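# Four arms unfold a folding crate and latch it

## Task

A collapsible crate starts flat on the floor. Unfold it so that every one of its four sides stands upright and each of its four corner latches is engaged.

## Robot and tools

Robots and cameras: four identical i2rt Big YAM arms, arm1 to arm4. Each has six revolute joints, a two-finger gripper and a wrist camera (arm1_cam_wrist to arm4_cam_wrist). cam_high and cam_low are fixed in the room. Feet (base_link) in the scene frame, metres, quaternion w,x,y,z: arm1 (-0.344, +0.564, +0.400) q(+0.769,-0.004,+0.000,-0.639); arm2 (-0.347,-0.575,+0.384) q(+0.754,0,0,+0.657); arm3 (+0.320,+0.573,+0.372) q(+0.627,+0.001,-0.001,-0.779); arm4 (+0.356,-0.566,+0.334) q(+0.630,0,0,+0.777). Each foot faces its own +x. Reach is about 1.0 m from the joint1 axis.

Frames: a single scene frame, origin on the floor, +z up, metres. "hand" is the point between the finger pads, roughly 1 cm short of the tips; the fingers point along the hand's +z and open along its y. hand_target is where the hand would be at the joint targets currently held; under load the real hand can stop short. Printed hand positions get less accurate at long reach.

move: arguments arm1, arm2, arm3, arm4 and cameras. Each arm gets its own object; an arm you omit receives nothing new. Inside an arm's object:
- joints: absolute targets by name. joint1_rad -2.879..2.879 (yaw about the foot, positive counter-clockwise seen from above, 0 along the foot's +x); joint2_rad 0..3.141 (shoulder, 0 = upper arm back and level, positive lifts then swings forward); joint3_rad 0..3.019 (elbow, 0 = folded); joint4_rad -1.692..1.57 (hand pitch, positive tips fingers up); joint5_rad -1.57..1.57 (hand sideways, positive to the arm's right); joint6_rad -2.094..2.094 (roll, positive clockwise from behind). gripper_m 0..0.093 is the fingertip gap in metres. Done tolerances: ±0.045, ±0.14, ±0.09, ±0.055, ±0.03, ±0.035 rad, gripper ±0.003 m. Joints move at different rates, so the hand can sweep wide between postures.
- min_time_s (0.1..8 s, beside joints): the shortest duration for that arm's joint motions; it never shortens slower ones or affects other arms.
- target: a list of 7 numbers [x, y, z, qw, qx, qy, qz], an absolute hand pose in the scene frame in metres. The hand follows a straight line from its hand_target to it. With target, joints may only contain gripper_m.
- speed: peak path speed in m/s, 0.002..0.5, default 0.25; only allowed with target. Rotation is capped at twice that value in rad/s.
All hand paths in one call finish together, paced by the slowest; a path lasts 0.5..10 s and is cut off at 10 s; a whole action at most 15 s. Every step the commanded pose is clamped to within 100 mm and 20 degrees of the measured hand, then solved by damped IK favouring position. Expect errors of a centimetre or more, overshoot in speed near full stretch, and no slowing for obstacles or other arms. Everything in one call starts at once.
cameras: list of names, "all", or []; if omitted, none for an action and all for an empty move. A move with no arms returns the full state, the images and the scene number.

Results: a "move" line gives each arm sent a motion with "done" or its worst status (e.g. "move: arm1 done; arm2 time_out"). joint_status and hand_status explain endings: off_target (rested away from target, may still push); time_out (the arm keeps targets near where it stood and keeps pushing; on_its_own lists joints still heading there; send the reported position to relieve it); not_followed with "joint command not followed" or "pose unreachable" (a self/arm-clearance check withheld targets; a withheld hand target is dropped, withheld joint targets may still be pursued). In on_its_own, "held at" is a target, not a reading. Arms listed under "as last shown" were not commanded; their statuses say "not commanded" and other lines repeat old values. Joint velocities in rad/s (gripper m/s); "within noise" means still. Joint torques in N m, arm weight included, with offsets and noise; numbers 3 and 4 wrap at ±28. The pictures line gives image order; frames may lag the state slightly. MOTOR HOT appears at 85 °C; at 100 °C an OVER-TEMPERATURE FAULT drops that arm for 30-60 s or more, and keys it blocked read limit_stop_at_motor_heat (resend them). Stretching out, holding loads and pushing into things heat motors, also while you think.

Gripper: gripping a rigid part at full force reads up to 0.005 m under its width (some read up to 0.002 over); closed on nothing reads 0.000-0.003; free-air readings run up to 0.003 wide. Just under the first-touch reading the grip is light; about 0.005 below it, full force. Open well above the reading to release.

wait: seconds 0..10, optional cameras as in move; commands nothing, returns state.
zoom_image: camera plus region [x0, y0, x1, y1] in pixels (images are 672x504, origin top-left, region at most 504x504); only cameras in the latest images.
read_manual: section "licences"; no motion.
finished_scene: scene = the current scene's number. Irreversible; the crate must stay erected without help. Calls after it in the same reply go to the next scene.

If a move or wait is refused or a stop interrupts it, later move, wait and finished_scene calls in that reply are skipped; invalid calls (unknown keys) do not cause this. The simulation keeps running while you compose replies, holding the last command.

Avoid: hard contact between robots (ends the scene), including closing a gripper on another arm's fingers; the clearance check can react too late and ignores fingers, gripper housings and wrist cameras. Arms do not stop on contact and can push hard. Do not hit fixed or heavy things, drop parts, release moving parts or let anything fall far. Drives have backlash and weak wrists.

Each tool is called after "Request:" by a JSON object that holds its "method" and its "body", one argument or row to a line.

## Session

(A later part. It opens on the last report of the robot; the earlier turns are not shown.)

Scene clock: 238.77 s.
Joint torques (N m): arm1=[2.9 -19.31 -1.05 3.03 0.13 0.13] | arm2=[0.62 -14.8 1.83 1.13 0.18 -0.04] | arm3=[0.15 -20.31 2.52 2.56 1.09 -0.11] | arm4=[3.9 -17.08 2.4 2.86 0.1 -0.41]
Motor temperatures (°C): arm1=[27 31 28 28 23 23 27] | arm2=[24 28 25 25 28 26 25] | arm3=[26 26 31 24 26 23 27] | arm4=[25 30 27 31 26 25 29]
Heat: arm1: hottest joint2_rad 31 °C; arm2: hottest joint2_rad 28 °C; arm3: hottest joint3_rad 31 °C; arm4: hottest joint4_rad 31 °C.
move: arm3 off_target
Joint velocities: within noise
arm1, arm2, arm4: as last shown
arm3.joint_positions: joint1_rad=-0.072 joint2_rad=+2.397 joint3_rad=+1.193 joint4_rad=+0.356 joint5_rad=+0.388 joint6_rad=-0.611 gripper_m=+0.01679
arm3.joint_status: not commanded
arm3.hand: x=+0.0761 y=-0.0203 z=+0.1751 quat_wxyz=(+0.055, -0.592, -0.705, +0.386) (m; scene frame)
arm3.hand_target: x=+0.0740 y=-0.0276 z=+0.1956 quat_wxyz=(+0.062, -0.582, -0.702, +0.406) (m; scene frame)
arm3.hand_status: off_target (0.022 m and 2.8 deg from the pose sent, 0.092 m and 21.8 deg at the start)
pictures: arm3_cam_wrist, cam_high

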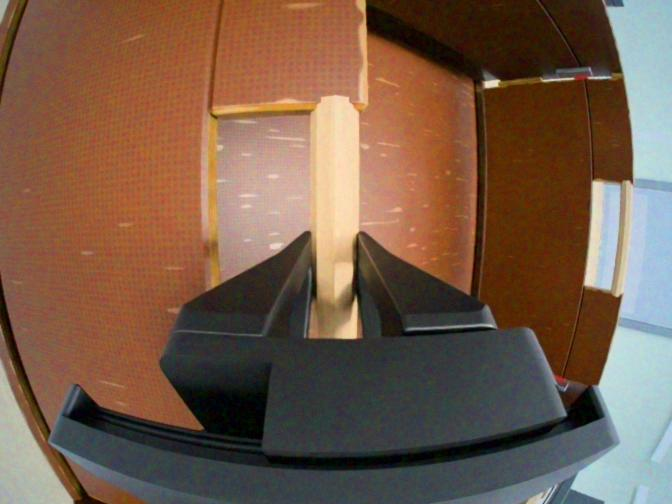

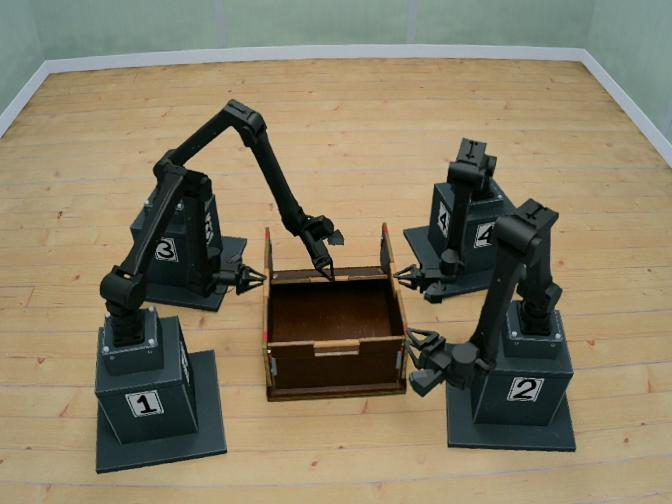

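Request:
{"method": "move", "body": {
  "arm3": {"target":[0.131,-0.027,0.244,-0.183,0.5,0.683,-0.5],"speed":0.12}
}}

Request:
{"method": "move", "body": {
  "arm3": {"target":[0.187,-0.027,0.265,-0.2706,0.4305,0.6533,-0.561],"speed":0.12}
}}

Request:
{"method": "move", "body": {
  "arm3": {"target":[0.244,-0.027,0.270,-0.354,0.354,0.612,-0.612],"speed":0.08},
  "cameras": ["arm3_cam_wrist","cam_high","cam_low"]
}}

Scene clock: 242.07 s.
Joint torques (N m): arm1=[2.73 -19.6 -1.07 3.06 0.16 0.07] | arm2=[0.67 -14.8 1.83 1.13 0.19 -0.04] | arm3=[-0.03 -19.6 2.97 3 0.98 -0.5] | arm4=[3.96 -17.14 2.41 2.86 0.1 -0.41]
Motor temperatures (°C): arm1=[27 31 28 28 23 23 27] | arm2=[24 28 25 25 28 26 25] | arm3=[26 26 31 24 26 23 27] | arm4=[25 30 27 31 26 25 29]
Heat: arm1: hottest joint2_rad 31 °C; arm2: hottest joint2_rad 28 °C; arm3: hottest joint3_rad 31 °C; arm4: hottest joint4_rad 31 °C.
move: arm3 off_target
Joint velocities: within noise
arm1, arm2, arm4: as last shown
arm3.joint_positions: joint1_rad=+0.092 joint2_rad=+2.372 joint3_rad=+1.102 joint4_rad=+0.579 joint5_rad=+0.744 joint6_rad=-0.758 gripper_m=+0.01676
arm3.joint_status: not commanded
arm3.hand: x=+0.1283 y=-0.0173 z=+0.2223 quat_wxyz=(+0.175, -0.519, -0.683, +0.484) (m; scene frame)
arm3.hand_target: x=+0.1299 y=-0.0272 z=+0.2430 quat_wxyz=(+0.184, -0.500, -0.683, +0.500) (m; scene frame)
arm3.hand_status: off_target (0.024 m and 3.0 deg from the pose sent, 0.088 m and 22.5 deg at the start)
pictures: none

Scene clock: 244.13 s.
Joint torques (N m): arm1=[2.61 -19.08 -0.96 2.91 0.14 0.16] | arm2=[0.62 -14.74 1.84 1.13 0.18 -0.04] | arm3=[0.09 -17.96 3.47 3.78 0.61 -0.69] | arm4=[3.96 -17.08 2.4 2.86 0.1 -0.41]
Motor temperatures (°C): arm1=[27 31 28 28 23 23 27] | arm2=[24 28 25 25 28 26 25] | arm3=[26 26 31 24 26 23 27] | arm4=[25 30 27 31 26 25 29]
Heat: arm1: hottest joint2_rad 31 °C; arm2: hottest joint2_rad 28 °C; arm3: hottest joint3_rad 31 °C; arm4: hottest joint4_rad 31 °C.
move: arm3 off_target
Joint velocities: within noise
arm1, arm4: as last shown
arm2.joint_positions: joint1_rad=+0.857 joint2_rad=+1.992 joint3_rad=+0.519 joint4_rad=+1.355 joint5_rad=+1.576 joint6_rad=-1.487 gripper_m=+0.04989
arm2.joint_status: not commanded
arm2.hand: x=-0.4458 y=-0.1980 z=+0.4437 quat_wxyz=(-0.639, +0.648, -0.282, +0.304) (m; scene frame)
arm2.hand_target: x=-0.4489 y=-0.1986 z=+0.4506 quat_wxyz=(-0.641, +0.647, -0.283, +0.299) (m; scene frame)
arm2.hand_status: not commanded
arm3.joint_positions: joint1_rad=+0.232 joint2_rad=+2.418 joint3_rad=+1.084 joint4_rad=+0.829 joint5_rad=+1.010 joint6_rad=-0.975 gripper_m=+0.01674
arm3.joint_status: not commanded
arm3.hand: x=+0.1824 y=-0.0148 z=+0.2491 quat_wxyz=(+0.262, -0.452, -0.653, +0.549) (m; scene frame)
arm3.hand_target: x=+0.1864 y=-0.0273 z=+0.2654 quat_wxyz=(+0.271, -0.432, -0.653, +0.560) (m; scene frame)
arm3.hand_status: off_target (0.021 m and 3.0 deg from the pose sent, 0.073 m and 17.7 deg at the start)
pictures: none

Scene clock: 247.07 s.
Joint torques (N m): arm1=[2.78 -19.6 -1.06 3.03 0.18 0.13] | arm2=[0.56 -14.74 1.83 1.14 0.18 -0.04] | arm3=[1.26 -17.49 4.1 3.26 0.32 -0.84] | arm4=[3.9 -17.08 2.4 2.88 0.1 -0.41]
Motor temperatures (°C): arm1=[27 31 28 28 23 23 27] | arm2=[24 28 25 25 28 26 25] | arm3=[26 26 31 24 26 23 28] | arm4=[25 30 27 31 26 25 29]
Heat: arm1: hottest joint2_rad 31 °C; arm2: hottest joint2_rad 28 °C; arm3: hottest joint3_rad 31 °C; arm4: hottest joint4_rad 31 °C.
move: arm3 off_target
Joint velocities: within noise
arm1, arm2, arm4: as last shown
arm3.joint_positions: joint1_rad=+0.331 joint2_rad=+2.575 joint3_rad=+1.145 joint4_rad=+1.344 joint5_rad=+1.189 joint6_rad=-1.456 gripper_m=+0.01672
arm3.joint_status: not commanded
arm3.hand: x=+0.2257 y=-0.0114 z=+0.2576 quat_wxyz=(+0.345, -0.379, -0.611, +0.603) (m; scene frame)
arm3.hand_target: x=+0.2380 y=-0.0265 z=+0.2710 quat_wxyz=(+0.355, -0.359, -0.612, +0.609) (m; scene frame)
arm3.hand_status: off_target (0.027 m and 3.2 deg from the pose sent, 0.066 m and 17.6 deg at the start)
pictures: arm3_cam_wrist, cam_high, cam_low

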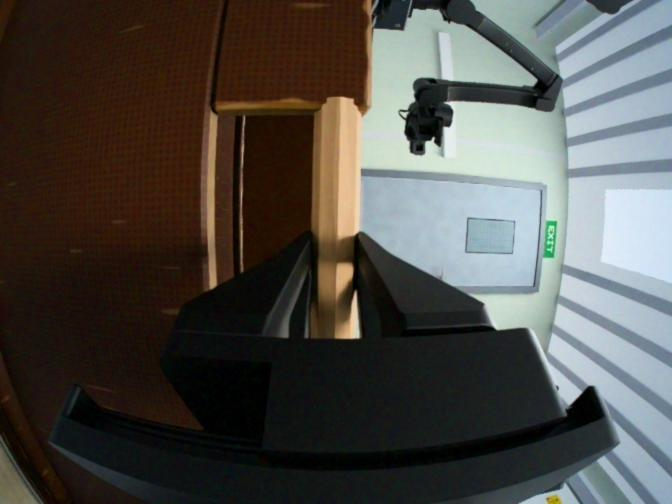

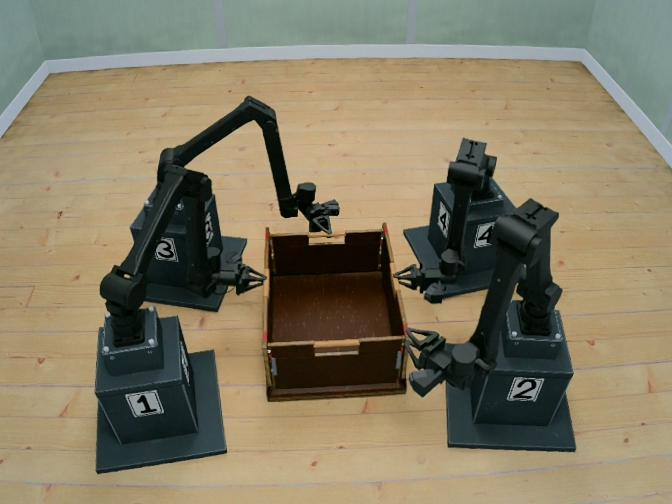

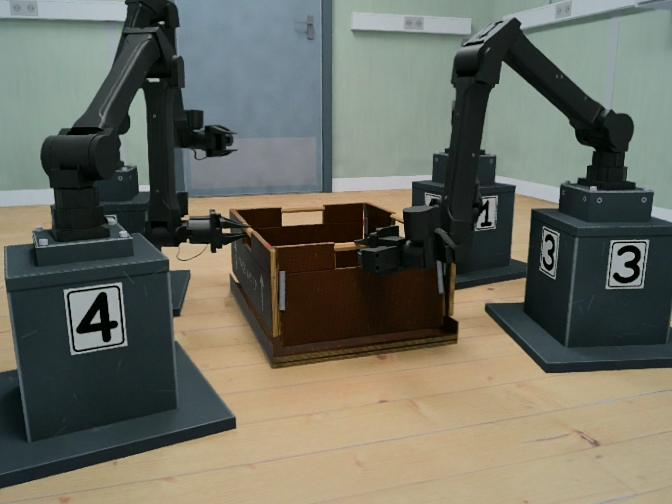

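Push to latch.

Request:
{"method": "move", "body": {
  "arm3": {"target":[0.275,-0.027,0.270,-0.354,0.354,0.612,-0.612],"speed":0.06}
}}

Request:
{"method": "move", "body": {
  "arm3": {"target":[0.30,-0.027,0.270,-0.354,0.354,0.612,-0.612],"speed":0.06},
  "cameras": ["cam_high","cam_low"]
}}

Request:
{"method": "zoom_image", "body": {
  "camera": "cam_high",
  "region": [240, 210, 420, 390]
}}

Request:
{"method": "zoom_image", "body": {
  "camera": "cam_low",
  "region": [220, 180, 480, 375]
}}

Scene clock: 249.63 s.
Joint torques (N m): arm1=[3.08 -19.6 -1.07 3.1 0.16 0.1] | arm2=[0.62 -14.74 1.84 1.14 0.18 -0.04] | arm3=[2.9 -17.85 4.21 2.8 0.34 -0.61] | arm4=[3.96 -17.08 2.41 2.86 0.1 -0.41]
Motor temperatures (°C): arm1=[27 31 28 28 23 23 27] | arm2=[24 28 25 25 28 26 25] | arm3=[26 26 31 24 26 24 28] | arm4=[25 30 27 30 26 25 29]
Heat: arm1: hottest joint2_rad 31 °C; arm2: hottest joint2_rad 28 °C; arm3: hottest joint3_rad 31 °C; arm4: hottest joint2_rad 30 °C.
move: arm3 off_target
Joint velocities: within noise
arm1.joint_positions: joint1_rad=+0.901 joint2_rad=+2.648 joint3_rad=+0.891 joint4_rad=+1.546 joint5_rad=+1.131 joint6_rad=-1.391 gripper_m=+0.01673
arm1.joint_status: not commanded
arm1.hand: x=-0.0102 y=+0.2084 z=+0.2437 quat_wxyz=(+0.024, -0.014, -0.736, +0.677) (m; scene frame)
arm1.hand_target: x=+0.0045 y=+0.2208 z=+0.2513 quat_wxyz=(+0.003, -0.006, -0.732, +0.681) (m; scene frame)
arm1.hand_status: not commanded
arm2: as last shown
arm3.joint_positions: joint1_rad=+0.374 joint2_rad=+2.579 joint3_rad=+1.161 joint4_rad=+1.349 joint5_rad=+1.250 joint6_rad=-1.482 gripper_m=+0.01672
arm3.joint_status: not commanded
arm3.hand: x=+0.2465 y=-0.0105 z=+0.2594 quat_wxyz=(+0.356, -0.379, -0.607, +0.601) (m; scene frame)
arm3.hand_target: x=+0.2740 y=-0.0262 z=+0.2707 quat_wxyz=(+0.353, -0.357, -0.613, +0.610) (m; scene frame)
arm3.hand_status: off_target (0.035 m and 3.2 deg from the pose sent, 0.053 m and 3.2 deg at the start)
arm4.joint_positions: joint1_rad=+0.930 joint2_rad=+2.490 joint3_rad=+0.875 joint4_rad=+1.525 joint5_rad=+1.165 joint6_rad=-1.481 gripper_m=+0.01665
arm4.joint_status: not commanded
arm4.hand: x=-0.0213 y=-0.2152 z=+0.2459 quat_wxyz=(-0.694, +0.719, -0.013, +0.007) (m; scene frame)
arm4.hand_target: x=-0.0374 y=-0.2231 z=+0.2567 quat_wxyz=(-0.702, +0.712, -0.002, +0.001) (m; scene frame)
arm4.hand_status: not commanded
pictures: none

Scene clock: 250.60 s.
Joint torques (N m): arm1=[2.73 -18.84 -1.14 2.95 0.11 0.14] | arm2=[0.62 -14.8 1.83 1.13 0.18 -0.04] | arm3=[4.84 -18.08 4.11 2.45 0.32 -0.5] | arm4=[3.96 -17.08 2.4 2.85 0.07 -0.41]
Motor temperatures (°C): arm1=[27 31 28 28 23 23 27] | arm2=[24 28 25 25 28 26 25] | arm3=[26 26 31 24 26 24 28] | arm4=[25 30 27 30 26 25 29]
Heat: arm1: hottest joint2_rad 31 °C; arm2: hottest joint2_rad 28 °C; arm3: hottest joint3_rad 31 °C; arm4: hottest joint2_rad 30 °C.
move: arm3 off_target
Joint velocities: within noise
arm1, arm2: as last shown
arm3.joint_positions: joint1_rad=+0.396 joint2_rad=+2.585 joint3_rad=+1.176 joint4_rad=+1.349 joint5_rad=+1.293 joint6_rad=-1.496 gripper_m=+0.01672
arm3.joint_status: not commanded
arm3.hand: x=+0.2564 y=-0.0097 z=+0.2594 quat_wxyz=(+0.365, -0.382, -0.603, +0.598) (m; scene frame)
arm3.hand_target: x=+0.2989 y=-0.0251 z=+0.2701 quat_wxyz=(+0.353, -0.355, -0.613, +0.611) (m; scene frame)
arm3.hand_status: off_target (0.048 m and 4.0 deg from the pose sent, 0.057 m and 3.2 deg at the start)
arm4.joint_positions: joint1_rad=+0.930 joint2_rad=+2.490 joint3_rad=+0.875 joint4_rad=+1.525 joint5_rad=+1.166 joint6_rad=-1.483 gripper_m=+0.01665
arm4.joint_status: not commanded
arm4.hand: x=-0.0210 y=-0.2152 z=+0.2459 quat_wxyz=(-0.694, +0.719, -0.013, +0.009) (m; scene frame)
arm4.hand_target: x=-0.0374 y=-0.2230 z=+0.2567 quat_wxyz=(-0.702, +0.712, -0.001, +0.001) (m; scene frame)
arm4.hand_status: not commanded
pictures: cam_high, cam_low

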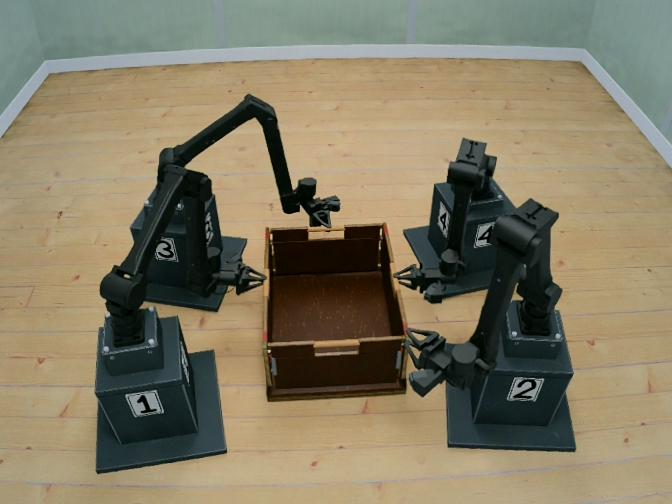

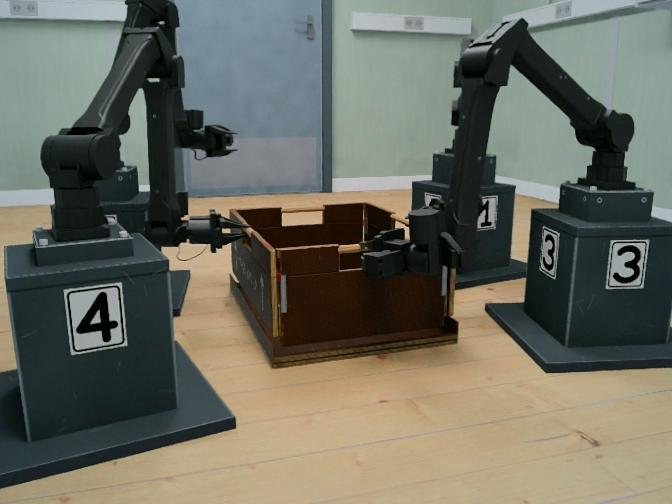

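Scaled by 2.800 from the camera's 672x504 image, which has a finer 960x720 frame.

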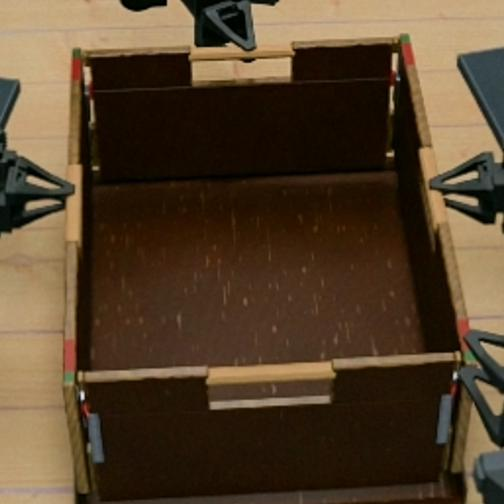

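Scaled by 1.938 from the camera's 672x504 image, which has a finer 960x720 frame.

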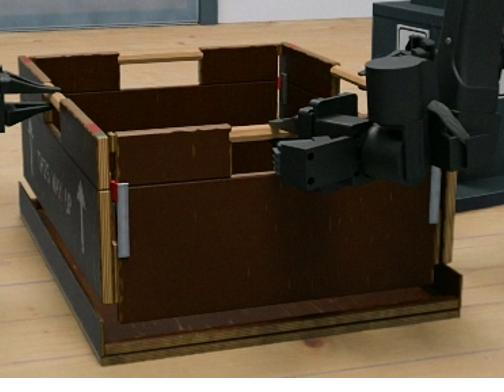

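Request:
{"method": "move", "body": {
  "arm3": {"target":[0.325,-0.027,0.270,-0.354,0.354,0.612,-0.612],"speed":0.06}
}}

Request:
{"method": "move", "body": {
  "arm3": {"target":[0.225,-0.02,0.265,-0.37,0.37,0.602,-0.602],"speed":0.06},
  "cameras": ["cam_high","cam_low"]
}}

Request:
{"method": "zoom_image", "body": {
  "camera": "cam_high",
  "region": [250, 215, 300, 260]
}}

Request:
{"method": "zoom_image", "body": {
  "camera": "cam_high",
  "region": [360, 215, 410, 260]
}}

Request:
{"method": "zoom_image", "body": {
  "camera": "cam_high",
  "region": [370, 310, 420, 360]
}}

Request:
{"method": "zoom_image", "body": {
  "camera": "cam_low",
  "region": [230, 230, 320, 320]
}}

Scene clock: 253.33 s.
Joint torques (N m): arm1=[2.43 -19.08 -1.13 3.04 0.14 0.08] | arm2=[0.56 -14.74 1.84 1.13 0.19 -0.04] | arm3=[8.47 -18.37 3.86 2.06 0.5 -0.41] | arm4=[3.96 -17.14 2.4 2.86 0.07 -0.4]
Motor temperatures (°C): arm1=[27 31 28 28 23 23 27] | arm2=[24 28 25 25 28 26 25] | arm3=[26 27 31 24 26 24 28] | arm4=[25 30 27 30 26 25 29]
Heat: arm1: hottest joint2_rad 31 °C; arm2: hottest joint2_rad 28 °C; arm3: hottest joint3_rad 31 °C; arm4: hottest joint2_rad 30 °C.
move: arm3 off_target
Joint velocities: within noise
arm1, arm2, arm4: as last shown
arm3.joint_positions: joint1_rad=+0.401 joint2_rad=+2.593 joint3_rad=+1.196 joint4_rad=+1.349 joint5_rad=+1.330 joint6_rad=-1.507 gripper_m=+0.01672
arm3.joint_status: not commanded
arm3.hand: x=+0.2574 y=-0.0099 z=+0.2592 quat_wxyz=(+0.375, -0.391, -0.595, +0.593) (m; scene frame)
arm3.hand_target: x=+0.3227 y=-0.0240 z=+0.2698 quat_wxyz=(+0.353, -0.355, -0.613, +0.611) (m; scene frame)
arm3.hand_status: off_target (0.071 m and 5.7 deg from the pose sent, 0.072 m and 4.0 deg at the start)
pictures: none

Scene clock: 255.47 s.
Joint torques (N m): arm1=[2.96 -19.14 -1.01 3 0.11 0.1] | arm2=[0.67 -14.74 1.83 1.11 0.18 -0.04] | arm3=[-3.72 -17.9 2.65 2.25 -1.02 -0.35] | arm4=[3.96 -17.14 2.39 2.85 0.07 -0.41]
Motor temperatures (°C): arm1=[27 31 28 28 23 23 27] | arm2=[24 28 25 25 28 26 25] | arm3=[26 27 30 24 26 24 28] | arm4=[25 30 27 30 26 25 29]
Heat: arm1: hottest joint2_rad 31 °C; arm2: hottest joint2_rad 28 °C; arm3: hottest joint3_rad 30 °C; arm4: hottest joint2_rad 30 °C.
move: arm3 off_target
Joint velocities: within noise
arm1, arm2, arm4: as last shown
arm1.hand_target: x=+0.0045 y=+0.2208 z=+0.2514 quat_wxyz=(+0.003, -0.006, -0.732, +0.681) (m; scene frame)
arm3.joint_positions: joint1_rad=+0.387 joint2_rad=+2.593 joint3_rad=+1.170 joint4_rad=+1.389 joint5_rad=+1.263 joint6_rad=-1.515 gripper_m=+0.01672
arm3.joint_status: not commanded
arm3.hand: x=+0.2528 y=-0.0100 z=+0.2588 quat_wxyz=(+0.357, -0.377, -0.604, +0.605) (m; scene frame)
arm3.hand_target: x=+0.2305 y=-0.0179 z=+0.2650 quat_wxyz=(+0.370, -0.371, -0.604, +0.601) (m; scene frame)
arm3.hand_status: off_target (0.030 m and 1.7 deg from the pose sent, 0.034 m and 2.8 deg at the start)
pictures: cam_high, cam_low

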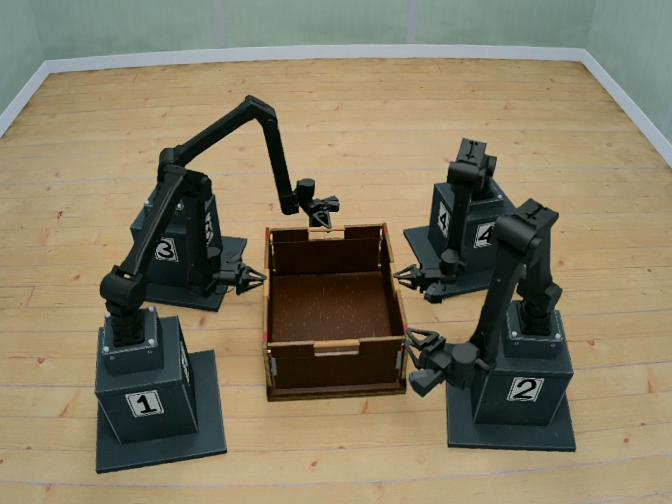

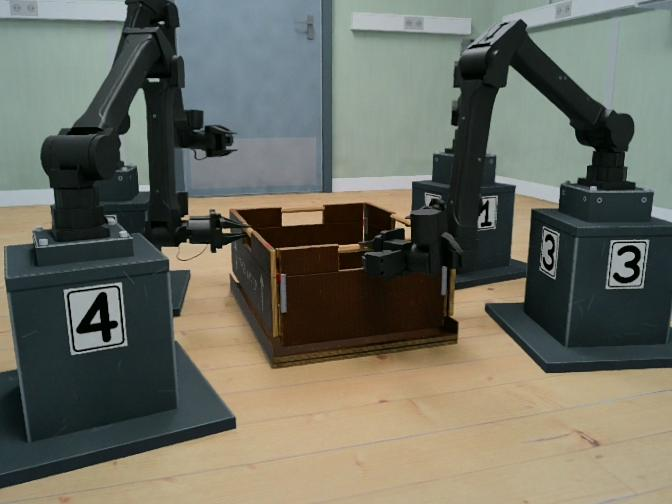

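Scaled by 10.080 from the camera's 672x504 image, which has a finer 960x720 frame.

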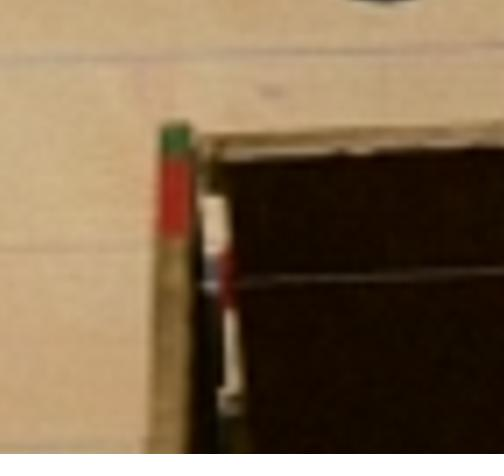

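Scaled by 10.080 from the camera's 672x504 image, which has a finer 960x720 frame.

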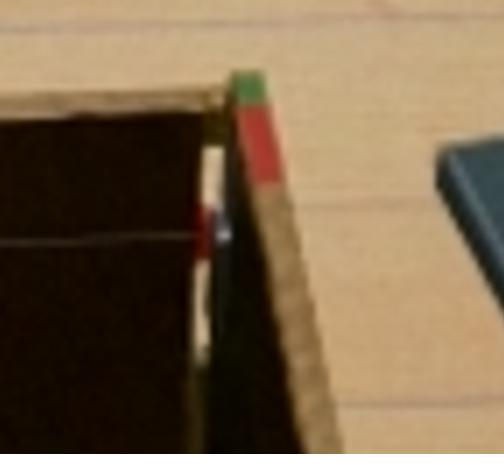

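Scaled by 10.080 from the camera's 672x504 image, which has a finer 960x720 frame.

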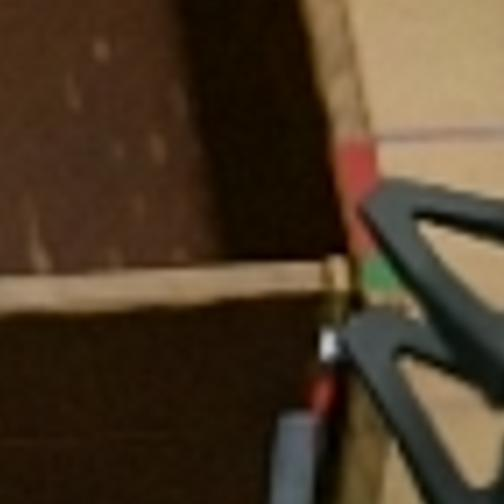

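Scaled by 5.600 from the camera's 672x504 image, which has a finer 960x720 frame.

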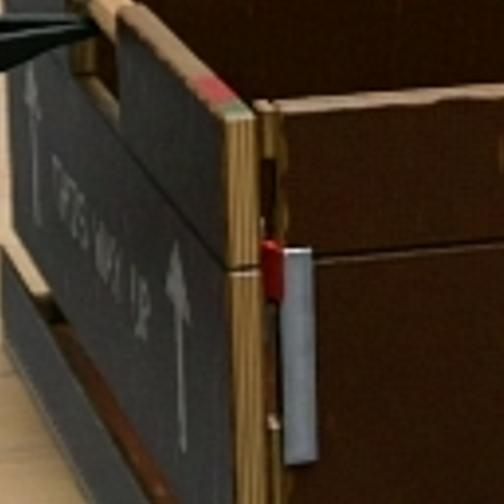

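Request:
{"method": "move", "body": {
  "arm3": {"target":[0.25,-0.018,0.265,-0.37,0.37,0.602,-0.602],"speed":0.06},
  "arm1": {"target":[0.003,0.213,0.251,0.002,-0.005,-0.732,0.681],"speed":0.06},
  "arm4": {"target":[-0.036,-0.217,0.256,-0.702,0.712,0,0],"speed":0.06}
}}

Request:
{"method": "move", "body": {
  "arm1": {"joints":{"gripper_m":0.045}},
  "arm3": {"joints":{"gripper_m":0.05}},
  "arm4": {"joints":{"gripper_m":0.045}}
}}

Request:
{"method": "move", "body": {
  "arm1": {"target":[0.003,0.29,0.251,0.002,-0.005,-0.732,0.681],"speed":0.1},
  "arm3": {"target":[0.34,0.04,0.265,-0.37,0.37,0.602,-0.602],"speed":0.1},
  "arm4": {"target":[-0.036,-0.29,0.256,-0.702,0.712,0,0],"speed":0.1},
  "cameras": ["all"]
}}

Request:
{"method": "zoom_image", "body": {
  "camera": "cam_high",
  "region": [240, 210, 420, 390]
}}

Request:
{"method": "zoom_image", "body": {
  "camera": "cam_low",
  "region": [220, 180, 480, 375]
}}

Scene clock: 262.70 s.
Joint torques (N m): arm1=[1.26 -19.08 -0.79 2.95 -0.33 0.04] | arm2=[0.62 -14.8 1.83 1.13 0.19 -0.04] | arm3=[-0.85 -17.9 3.34 2.15 0.17 -0.35] | arm4=[2.84 -17.14 2.5 2.52 -0.21 -0.34]
Motor temperatures (°C): arm1=[27 31 28 28 23 23 27] | arm2=[24 28 25 25 28 26 25] | arm3=[26 26 30 24 27 24 28] | arm4=[25 30 27 30 26 25 29]
Heat: arm1: hottest joint2_rad 31 °C; arm2: hottest joint2_rad 28 °C; arm3: hottest joint3_rad 30 °C; arm4: hottest joint2_rad 30 °C.
move: arm1 off_target; arm3 off_target; arm4 off_target
Joint velocities: within noise
arm1.joint_positions: joint1_rad=+0.899 joint2_rad=+2.648 joint3_rad=+0.888 joint4_rad=+1.548 joint5_rad=+1.120 joint6_rad=-1.391 gripper_m=+0.01673
arm1.joint_status: not commanded
arm1.hand: x=-0.0099 y=+0.2084 z=+0.2433 quat_wxyz=(+0.021, -0.010, -0.737, +0.676) (m; scene frame)
arm1.hand_target: x=+0.0018 y=+0.2133 z=+0.2504 quat_wxyz=(+0.003, -0.004, -0.733, +0.680) (m; scene frame)
arm1.hand_status: off_target (0.016 m and 2.4 deg from the pose sent, 0.016 m and 2.8 deg at the start; a joint's target at an end of its range on 27 of 29 steps)
arm2: as last shown
arm3.joint_positions: joint1_rad=+0.388 joint2_rad=+2.593 joint3_rad=+1.170 joint4_rad=+1.389 joint5_rad=+1.266 joint6_rad=-1.515 gripper_m=+0.01672
arm3.joint_status: not commanded
arm3.hand: x=+0.2534 y=-0.0096 z=+0.2588 quat_wxyz=(+0.358, -0.377, -0.603, +0.605) (m; scene frame)
arm3.hand_target: x=+0.2507 y=-0.0180 z=+0.2650 quat_wxyz=(+0.369, -0.371, -0.604, +0.602) (m; scene frame)
arm3.hand_status: off_target (0.011 m and 1.7 deg from the pose sent, 0.011 m and 1.7 deg at the start)
arm4.joint_positions: joint1_rad=+0.930 joint2_rad=+2.490 joint3_rad=+0.875 joint4_rad=+1.525 joint5_rad=+1.163 joint6_rad=-1.483 gripper_m=+0.01665
arm4.joint_status: not commanded
arm4.hand: x=-0.0216 y=-0.2152 z=+0.2459 quat_wxyz=(-0.694, +0.719, -0.012, +0.007) (m; scene frame)
arm4.hand_target: x=-0.0347 y=-0.2171 z=+0.2560 quat_wxyz=(-0.701, +0.713, -0.003, +0.002) (m; scene frame)
arm4.hand_status: off_target (0.018 m and 2.0 deg from the pose sent, 0.018 m and 2.1 deg at the start)
pictures: none

Scene clock: 263.50 s.
Joint torques (N m): arm1=[0.09 -20.31 -0.68 2.51 0.21 0.06] | arm2=[0.62 -14.8 1.83 1.13 0.19 -0.04] | arm3=[-0.91 -17.85 3.07 2.14 0.18 0.03] | arm4=[2.2 -16.79 2.19 2.13 -0.12 0]
Motor temperatures (°C): arm1=[27 31 28 28 23 23 27] | arm2=[24 28 25 25 28 26 25] | arm3=[26 26 30 24 27 24 28] | arm4=[25 30 27 30 26 25 29]
Heat: arm1: hottest joint2_rad 31 °C; arm2: hottest joint2_rad 28 °C; arm3: hottest joint3_rad 30 °C; arm4: hottest joint2_rad 30 °C.
move: arm1 done; arm3 done; arm4 done
Joint velocities: within noise
arm1.joint_positions: joint1_rad=+0.922 joint2_rad=+2.648 joint3_rad=+0.887 joint4_rad=+1.552 joint5_rad=+1.100 joint6_rad=-1.402 gripper_m=+0.04496
arm1.joint_status: all done
arm1.hand: x=+0.0011 y=+0.2164 z=+0.2431 quat_wxyz=(+0.009, +0.008, -0.738, +0.675) (m; scene frame)
arm1.hand_target: x=+0.0067 y=+0.2173 z=+0.2501 quat_wxyz=(+0.001, +0.007, -0.734, +0.679) (m; scene frame)
arm1.hand_status: not commanded
arm2: as last shown
arm3.joint_positions: joint1_rad=+0.377 joint2_rad=+2.593 joint3_rad=+1.174 joint4_rad=+1.389 joint5_rad=+1.256 joint6_rad=-1.564 gripper_m=+0.04989
arm3.joint_status: all done
arm3.hand: x=+0.2482 y=-0.0120 z=+0.2596 quat_wxyz=(+0.372, -0.364, -0.611, +0.596) (m; scene frame)
arm3.hand_target: x=+0.2455 y=-0.0189 z=+0.2651 quat_wxyz=(+0.372, -0.369, -0.605, +0.600) (m; scene frame)
arm3.hand_status: not commanded
arm4.joint_positions: joint1_rad=+0.947 joint2_rad=+2.484 joint3_rad=+0.880 joint4_rad=+1.534 joint5_rad=+1.152 joint6_rad=-1.521 gripper_m=+0.04494
arm4.joint_status: all done
arm4.hand: x=-0.0323 y=-0.2203 z=+0.2506 quat_wxyz=(-0.697, +0.717, +0.005, +0.004) (m; scene frame)
arm4.hand_target: x=-0.0389 y=-0.2206 z=+0.2559 quat_wxyz=(-0.701, +0.713, +0.006, +0.000) (m; scene frame)
arm4.hand_status: not commanded
pictures: none

Scene clock: 265.80 s.
Joint torques (N m): arm1=[0.79 -18.78 -1.95 1.48 0.4 0.27] | arm2=[0.62 -14.8 1.83 1.14 0.19 -0.04] | arm3=[0.32 -17.14 0.7 2.54 0.27 0.02] | arm4=[1.9 -16.32 0.28 2.03 0.04 0.42]
Motor temperatures (°C): arm1=[27 31 28 28 23 23 27] | arm2=[24 28 25 25 28 26 25] | arm3=[26 26 30 24 26 24 28] | arm4=[25 30 27 30 26 25 29]
Heat: arm1: hottest joint2_rad 31 °C; arm2: hottest joint2_rad 28 °C; arm3: hottest joint3_rad 30 °C; arm4: hottest joint2_rad 30 °C.
move: arm1 done; arm3 done; arm4 off_target
Joint velocities: within noise
arm1.joint_positions: joint1_rad=+1.099 joint2_rad=+2.645 joint3_rad=+0.836 joint4_rad=+1.552 joint5_rad=+1.287 joint6_rad=-1.314 gripper_m=+0.04497
arm1.joint_status: not commanded
arm1.hand: x=+0.0062 y=+0.2850 z=+0.2483 quat_wxyz=(+0.003, -0.006, -0.730, +0.684) (m; scene frame)
arm1.hand_target: x=+0.0074 y=+0.2879 z=+0.2524 quat_wxyz=(-0.003, -0.009, -0.730, +0.684) (m; scene frame)
arm1.hand_status: done (0.007 m and 0.4 deg from the pose sent, 0.074 m and 1.9 deg at the start; a joint's target at an end of its range on 26 of 69 steps)
arm2.joint_positions: joint1_rad=+0.857 joint2_rad=+1.992 joint3_rad=+0.519 joint4_rad=+1.355 joint5_rad=+1.576 joint6_rad=-1.487 gripper_m=+0.04989
arm2.joint_status: not commanded
arm2.hand: x=-0.4458 y=-0.1980 z=+0.4437 quat_wxyz=(-0.639, +0.648, -0.282, +0.304) (m; scene frame)
arm2.hand_target: x=-0.4489 y=-0.1986 z=+0.4506 quat_wxyz=(-0.641, +0.647, -0.283, +0.299) (m; scene frame)
arm2.hand_status: not commanded
arm3.joint_positions: joint1_rad=+0.577 joint2_rad=+2.593 joint3_rad=+1.114 joint4_rad=+1.511 joint5_rad=+1.465 joint6_rad=-1.608 gripper_m=+0.04990
arm3.joint_status: not commanded
arm3.hand: x=+0.3380 y=+0.0369 z=+0.2640 quat_wxyz=(+0.372, -0.370, -0.603, +0.602) (m; scene frame)
arm3.hand_target: x=+0.3410 y=+0.0391 z=+0.2659 quat_wxyz=(+0.371, -0.368, -0.603, +0.603) (m; scene frame)
arm3.hand_status: done (0.004 m and 0.2 deg from the pose sent, 0.106 m and 1.4 deg at the start)
arm4.joint_positions: joint1_rad=+1.094 joint2_rad=+2.475 joint3_rad=+0.829 joint4_rad=+1.542 joint5_rad=+1.315 joint6_rad=-1.506 gripper_m=+0.04495
arm4.joint_status: not commanded
arm4.hand: x=-0.0335 y=-0.2838 z=+0.2525 quat_wxyz=(-0.698, +0.716, +0.007, +0.017) (m; scene frame)
arm4.hand_target: x=-0.0335 y=-0.2862 z=+0.2566 quat_wxyz=(-0.699, +0.715, -0.004, +0.004) (m; scene frame)
arm4.hand_status: off_target (0.008 m and 2.3 deg from the pose sent, 0.070 m and 1.1 deg at the start; a joint's target at an end of its range on 64 of 69 steps)
pictures: arm1_cam_wrist, arm2_cam_wrist, arm3_cam_wrist, arm4_cam_wrist, cam_high, cam_low

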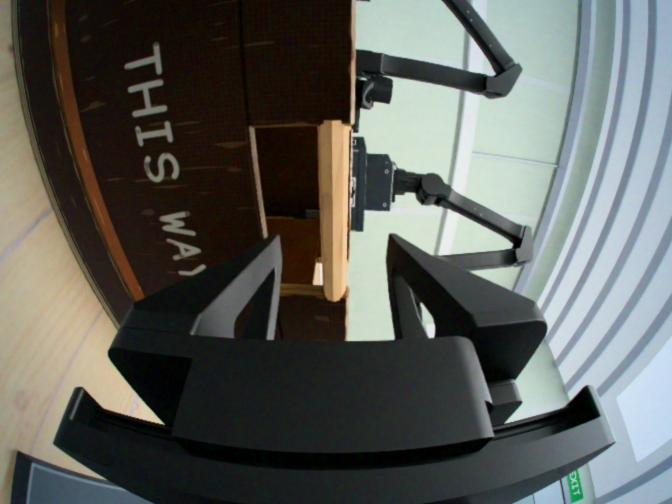

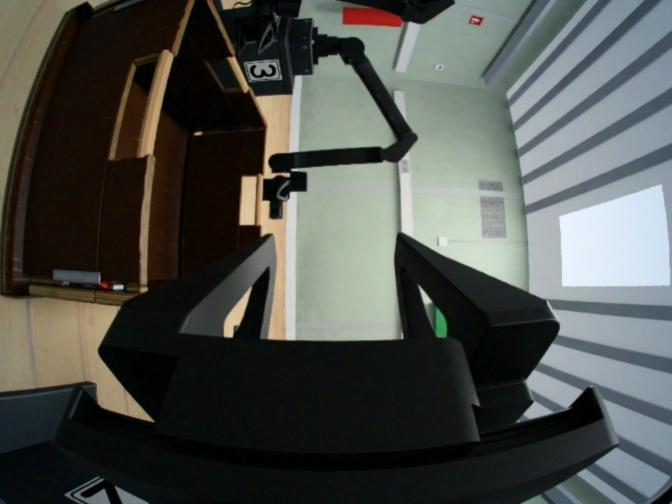

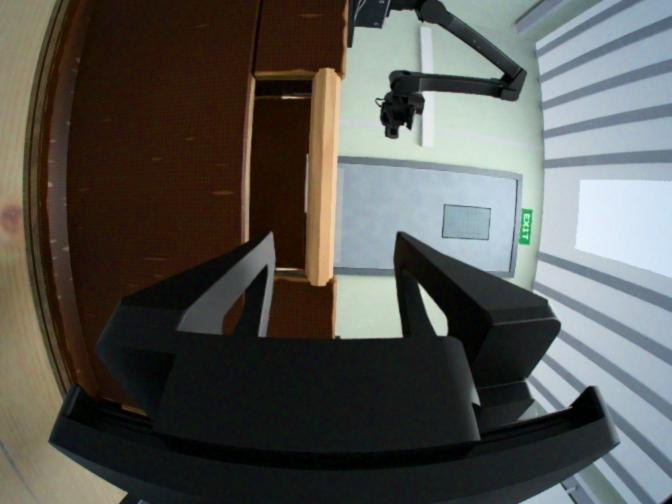

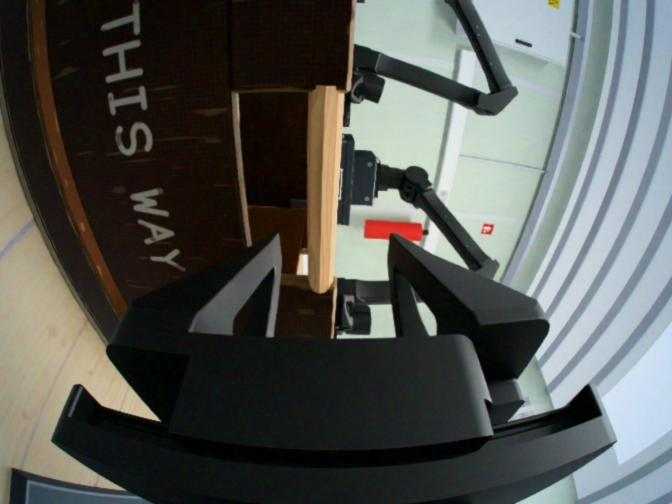

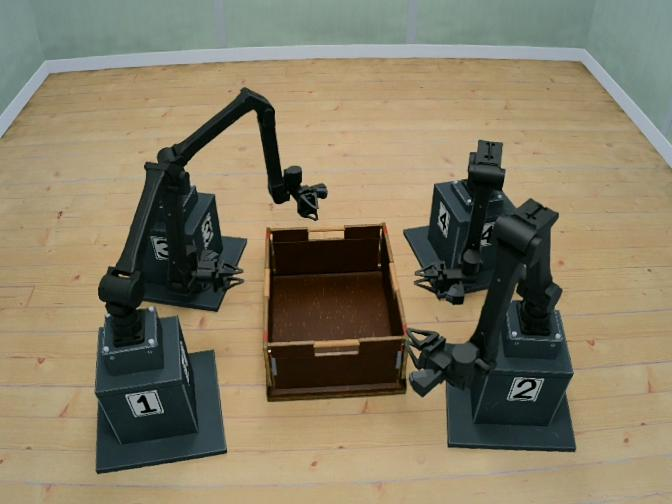

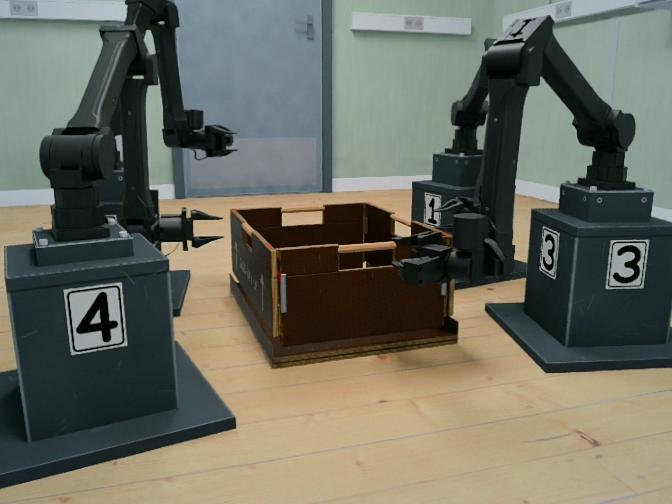

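Scaled by 2.800 from the camera's 672x504 image, which has a finer 960x720 frame.

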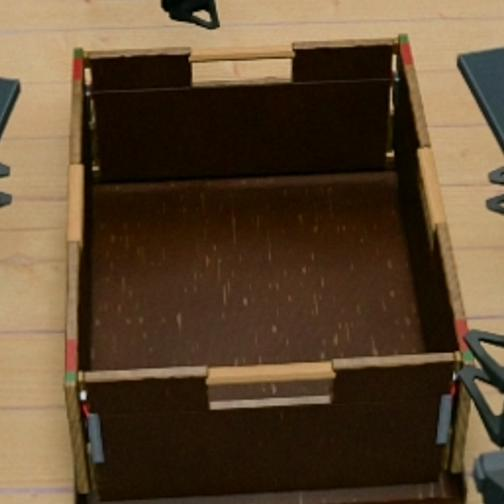

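Scaled by 1.938 from the camera's 672x504 image, which has a finer 960x720 frame.

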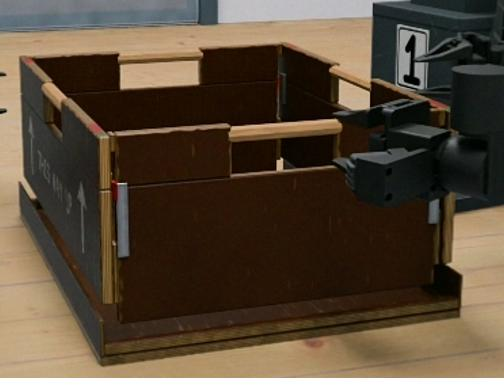

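Request:
{"method": "finished_scene", "body": {
  "scene": 1
}}

The scene is finished: the task was done.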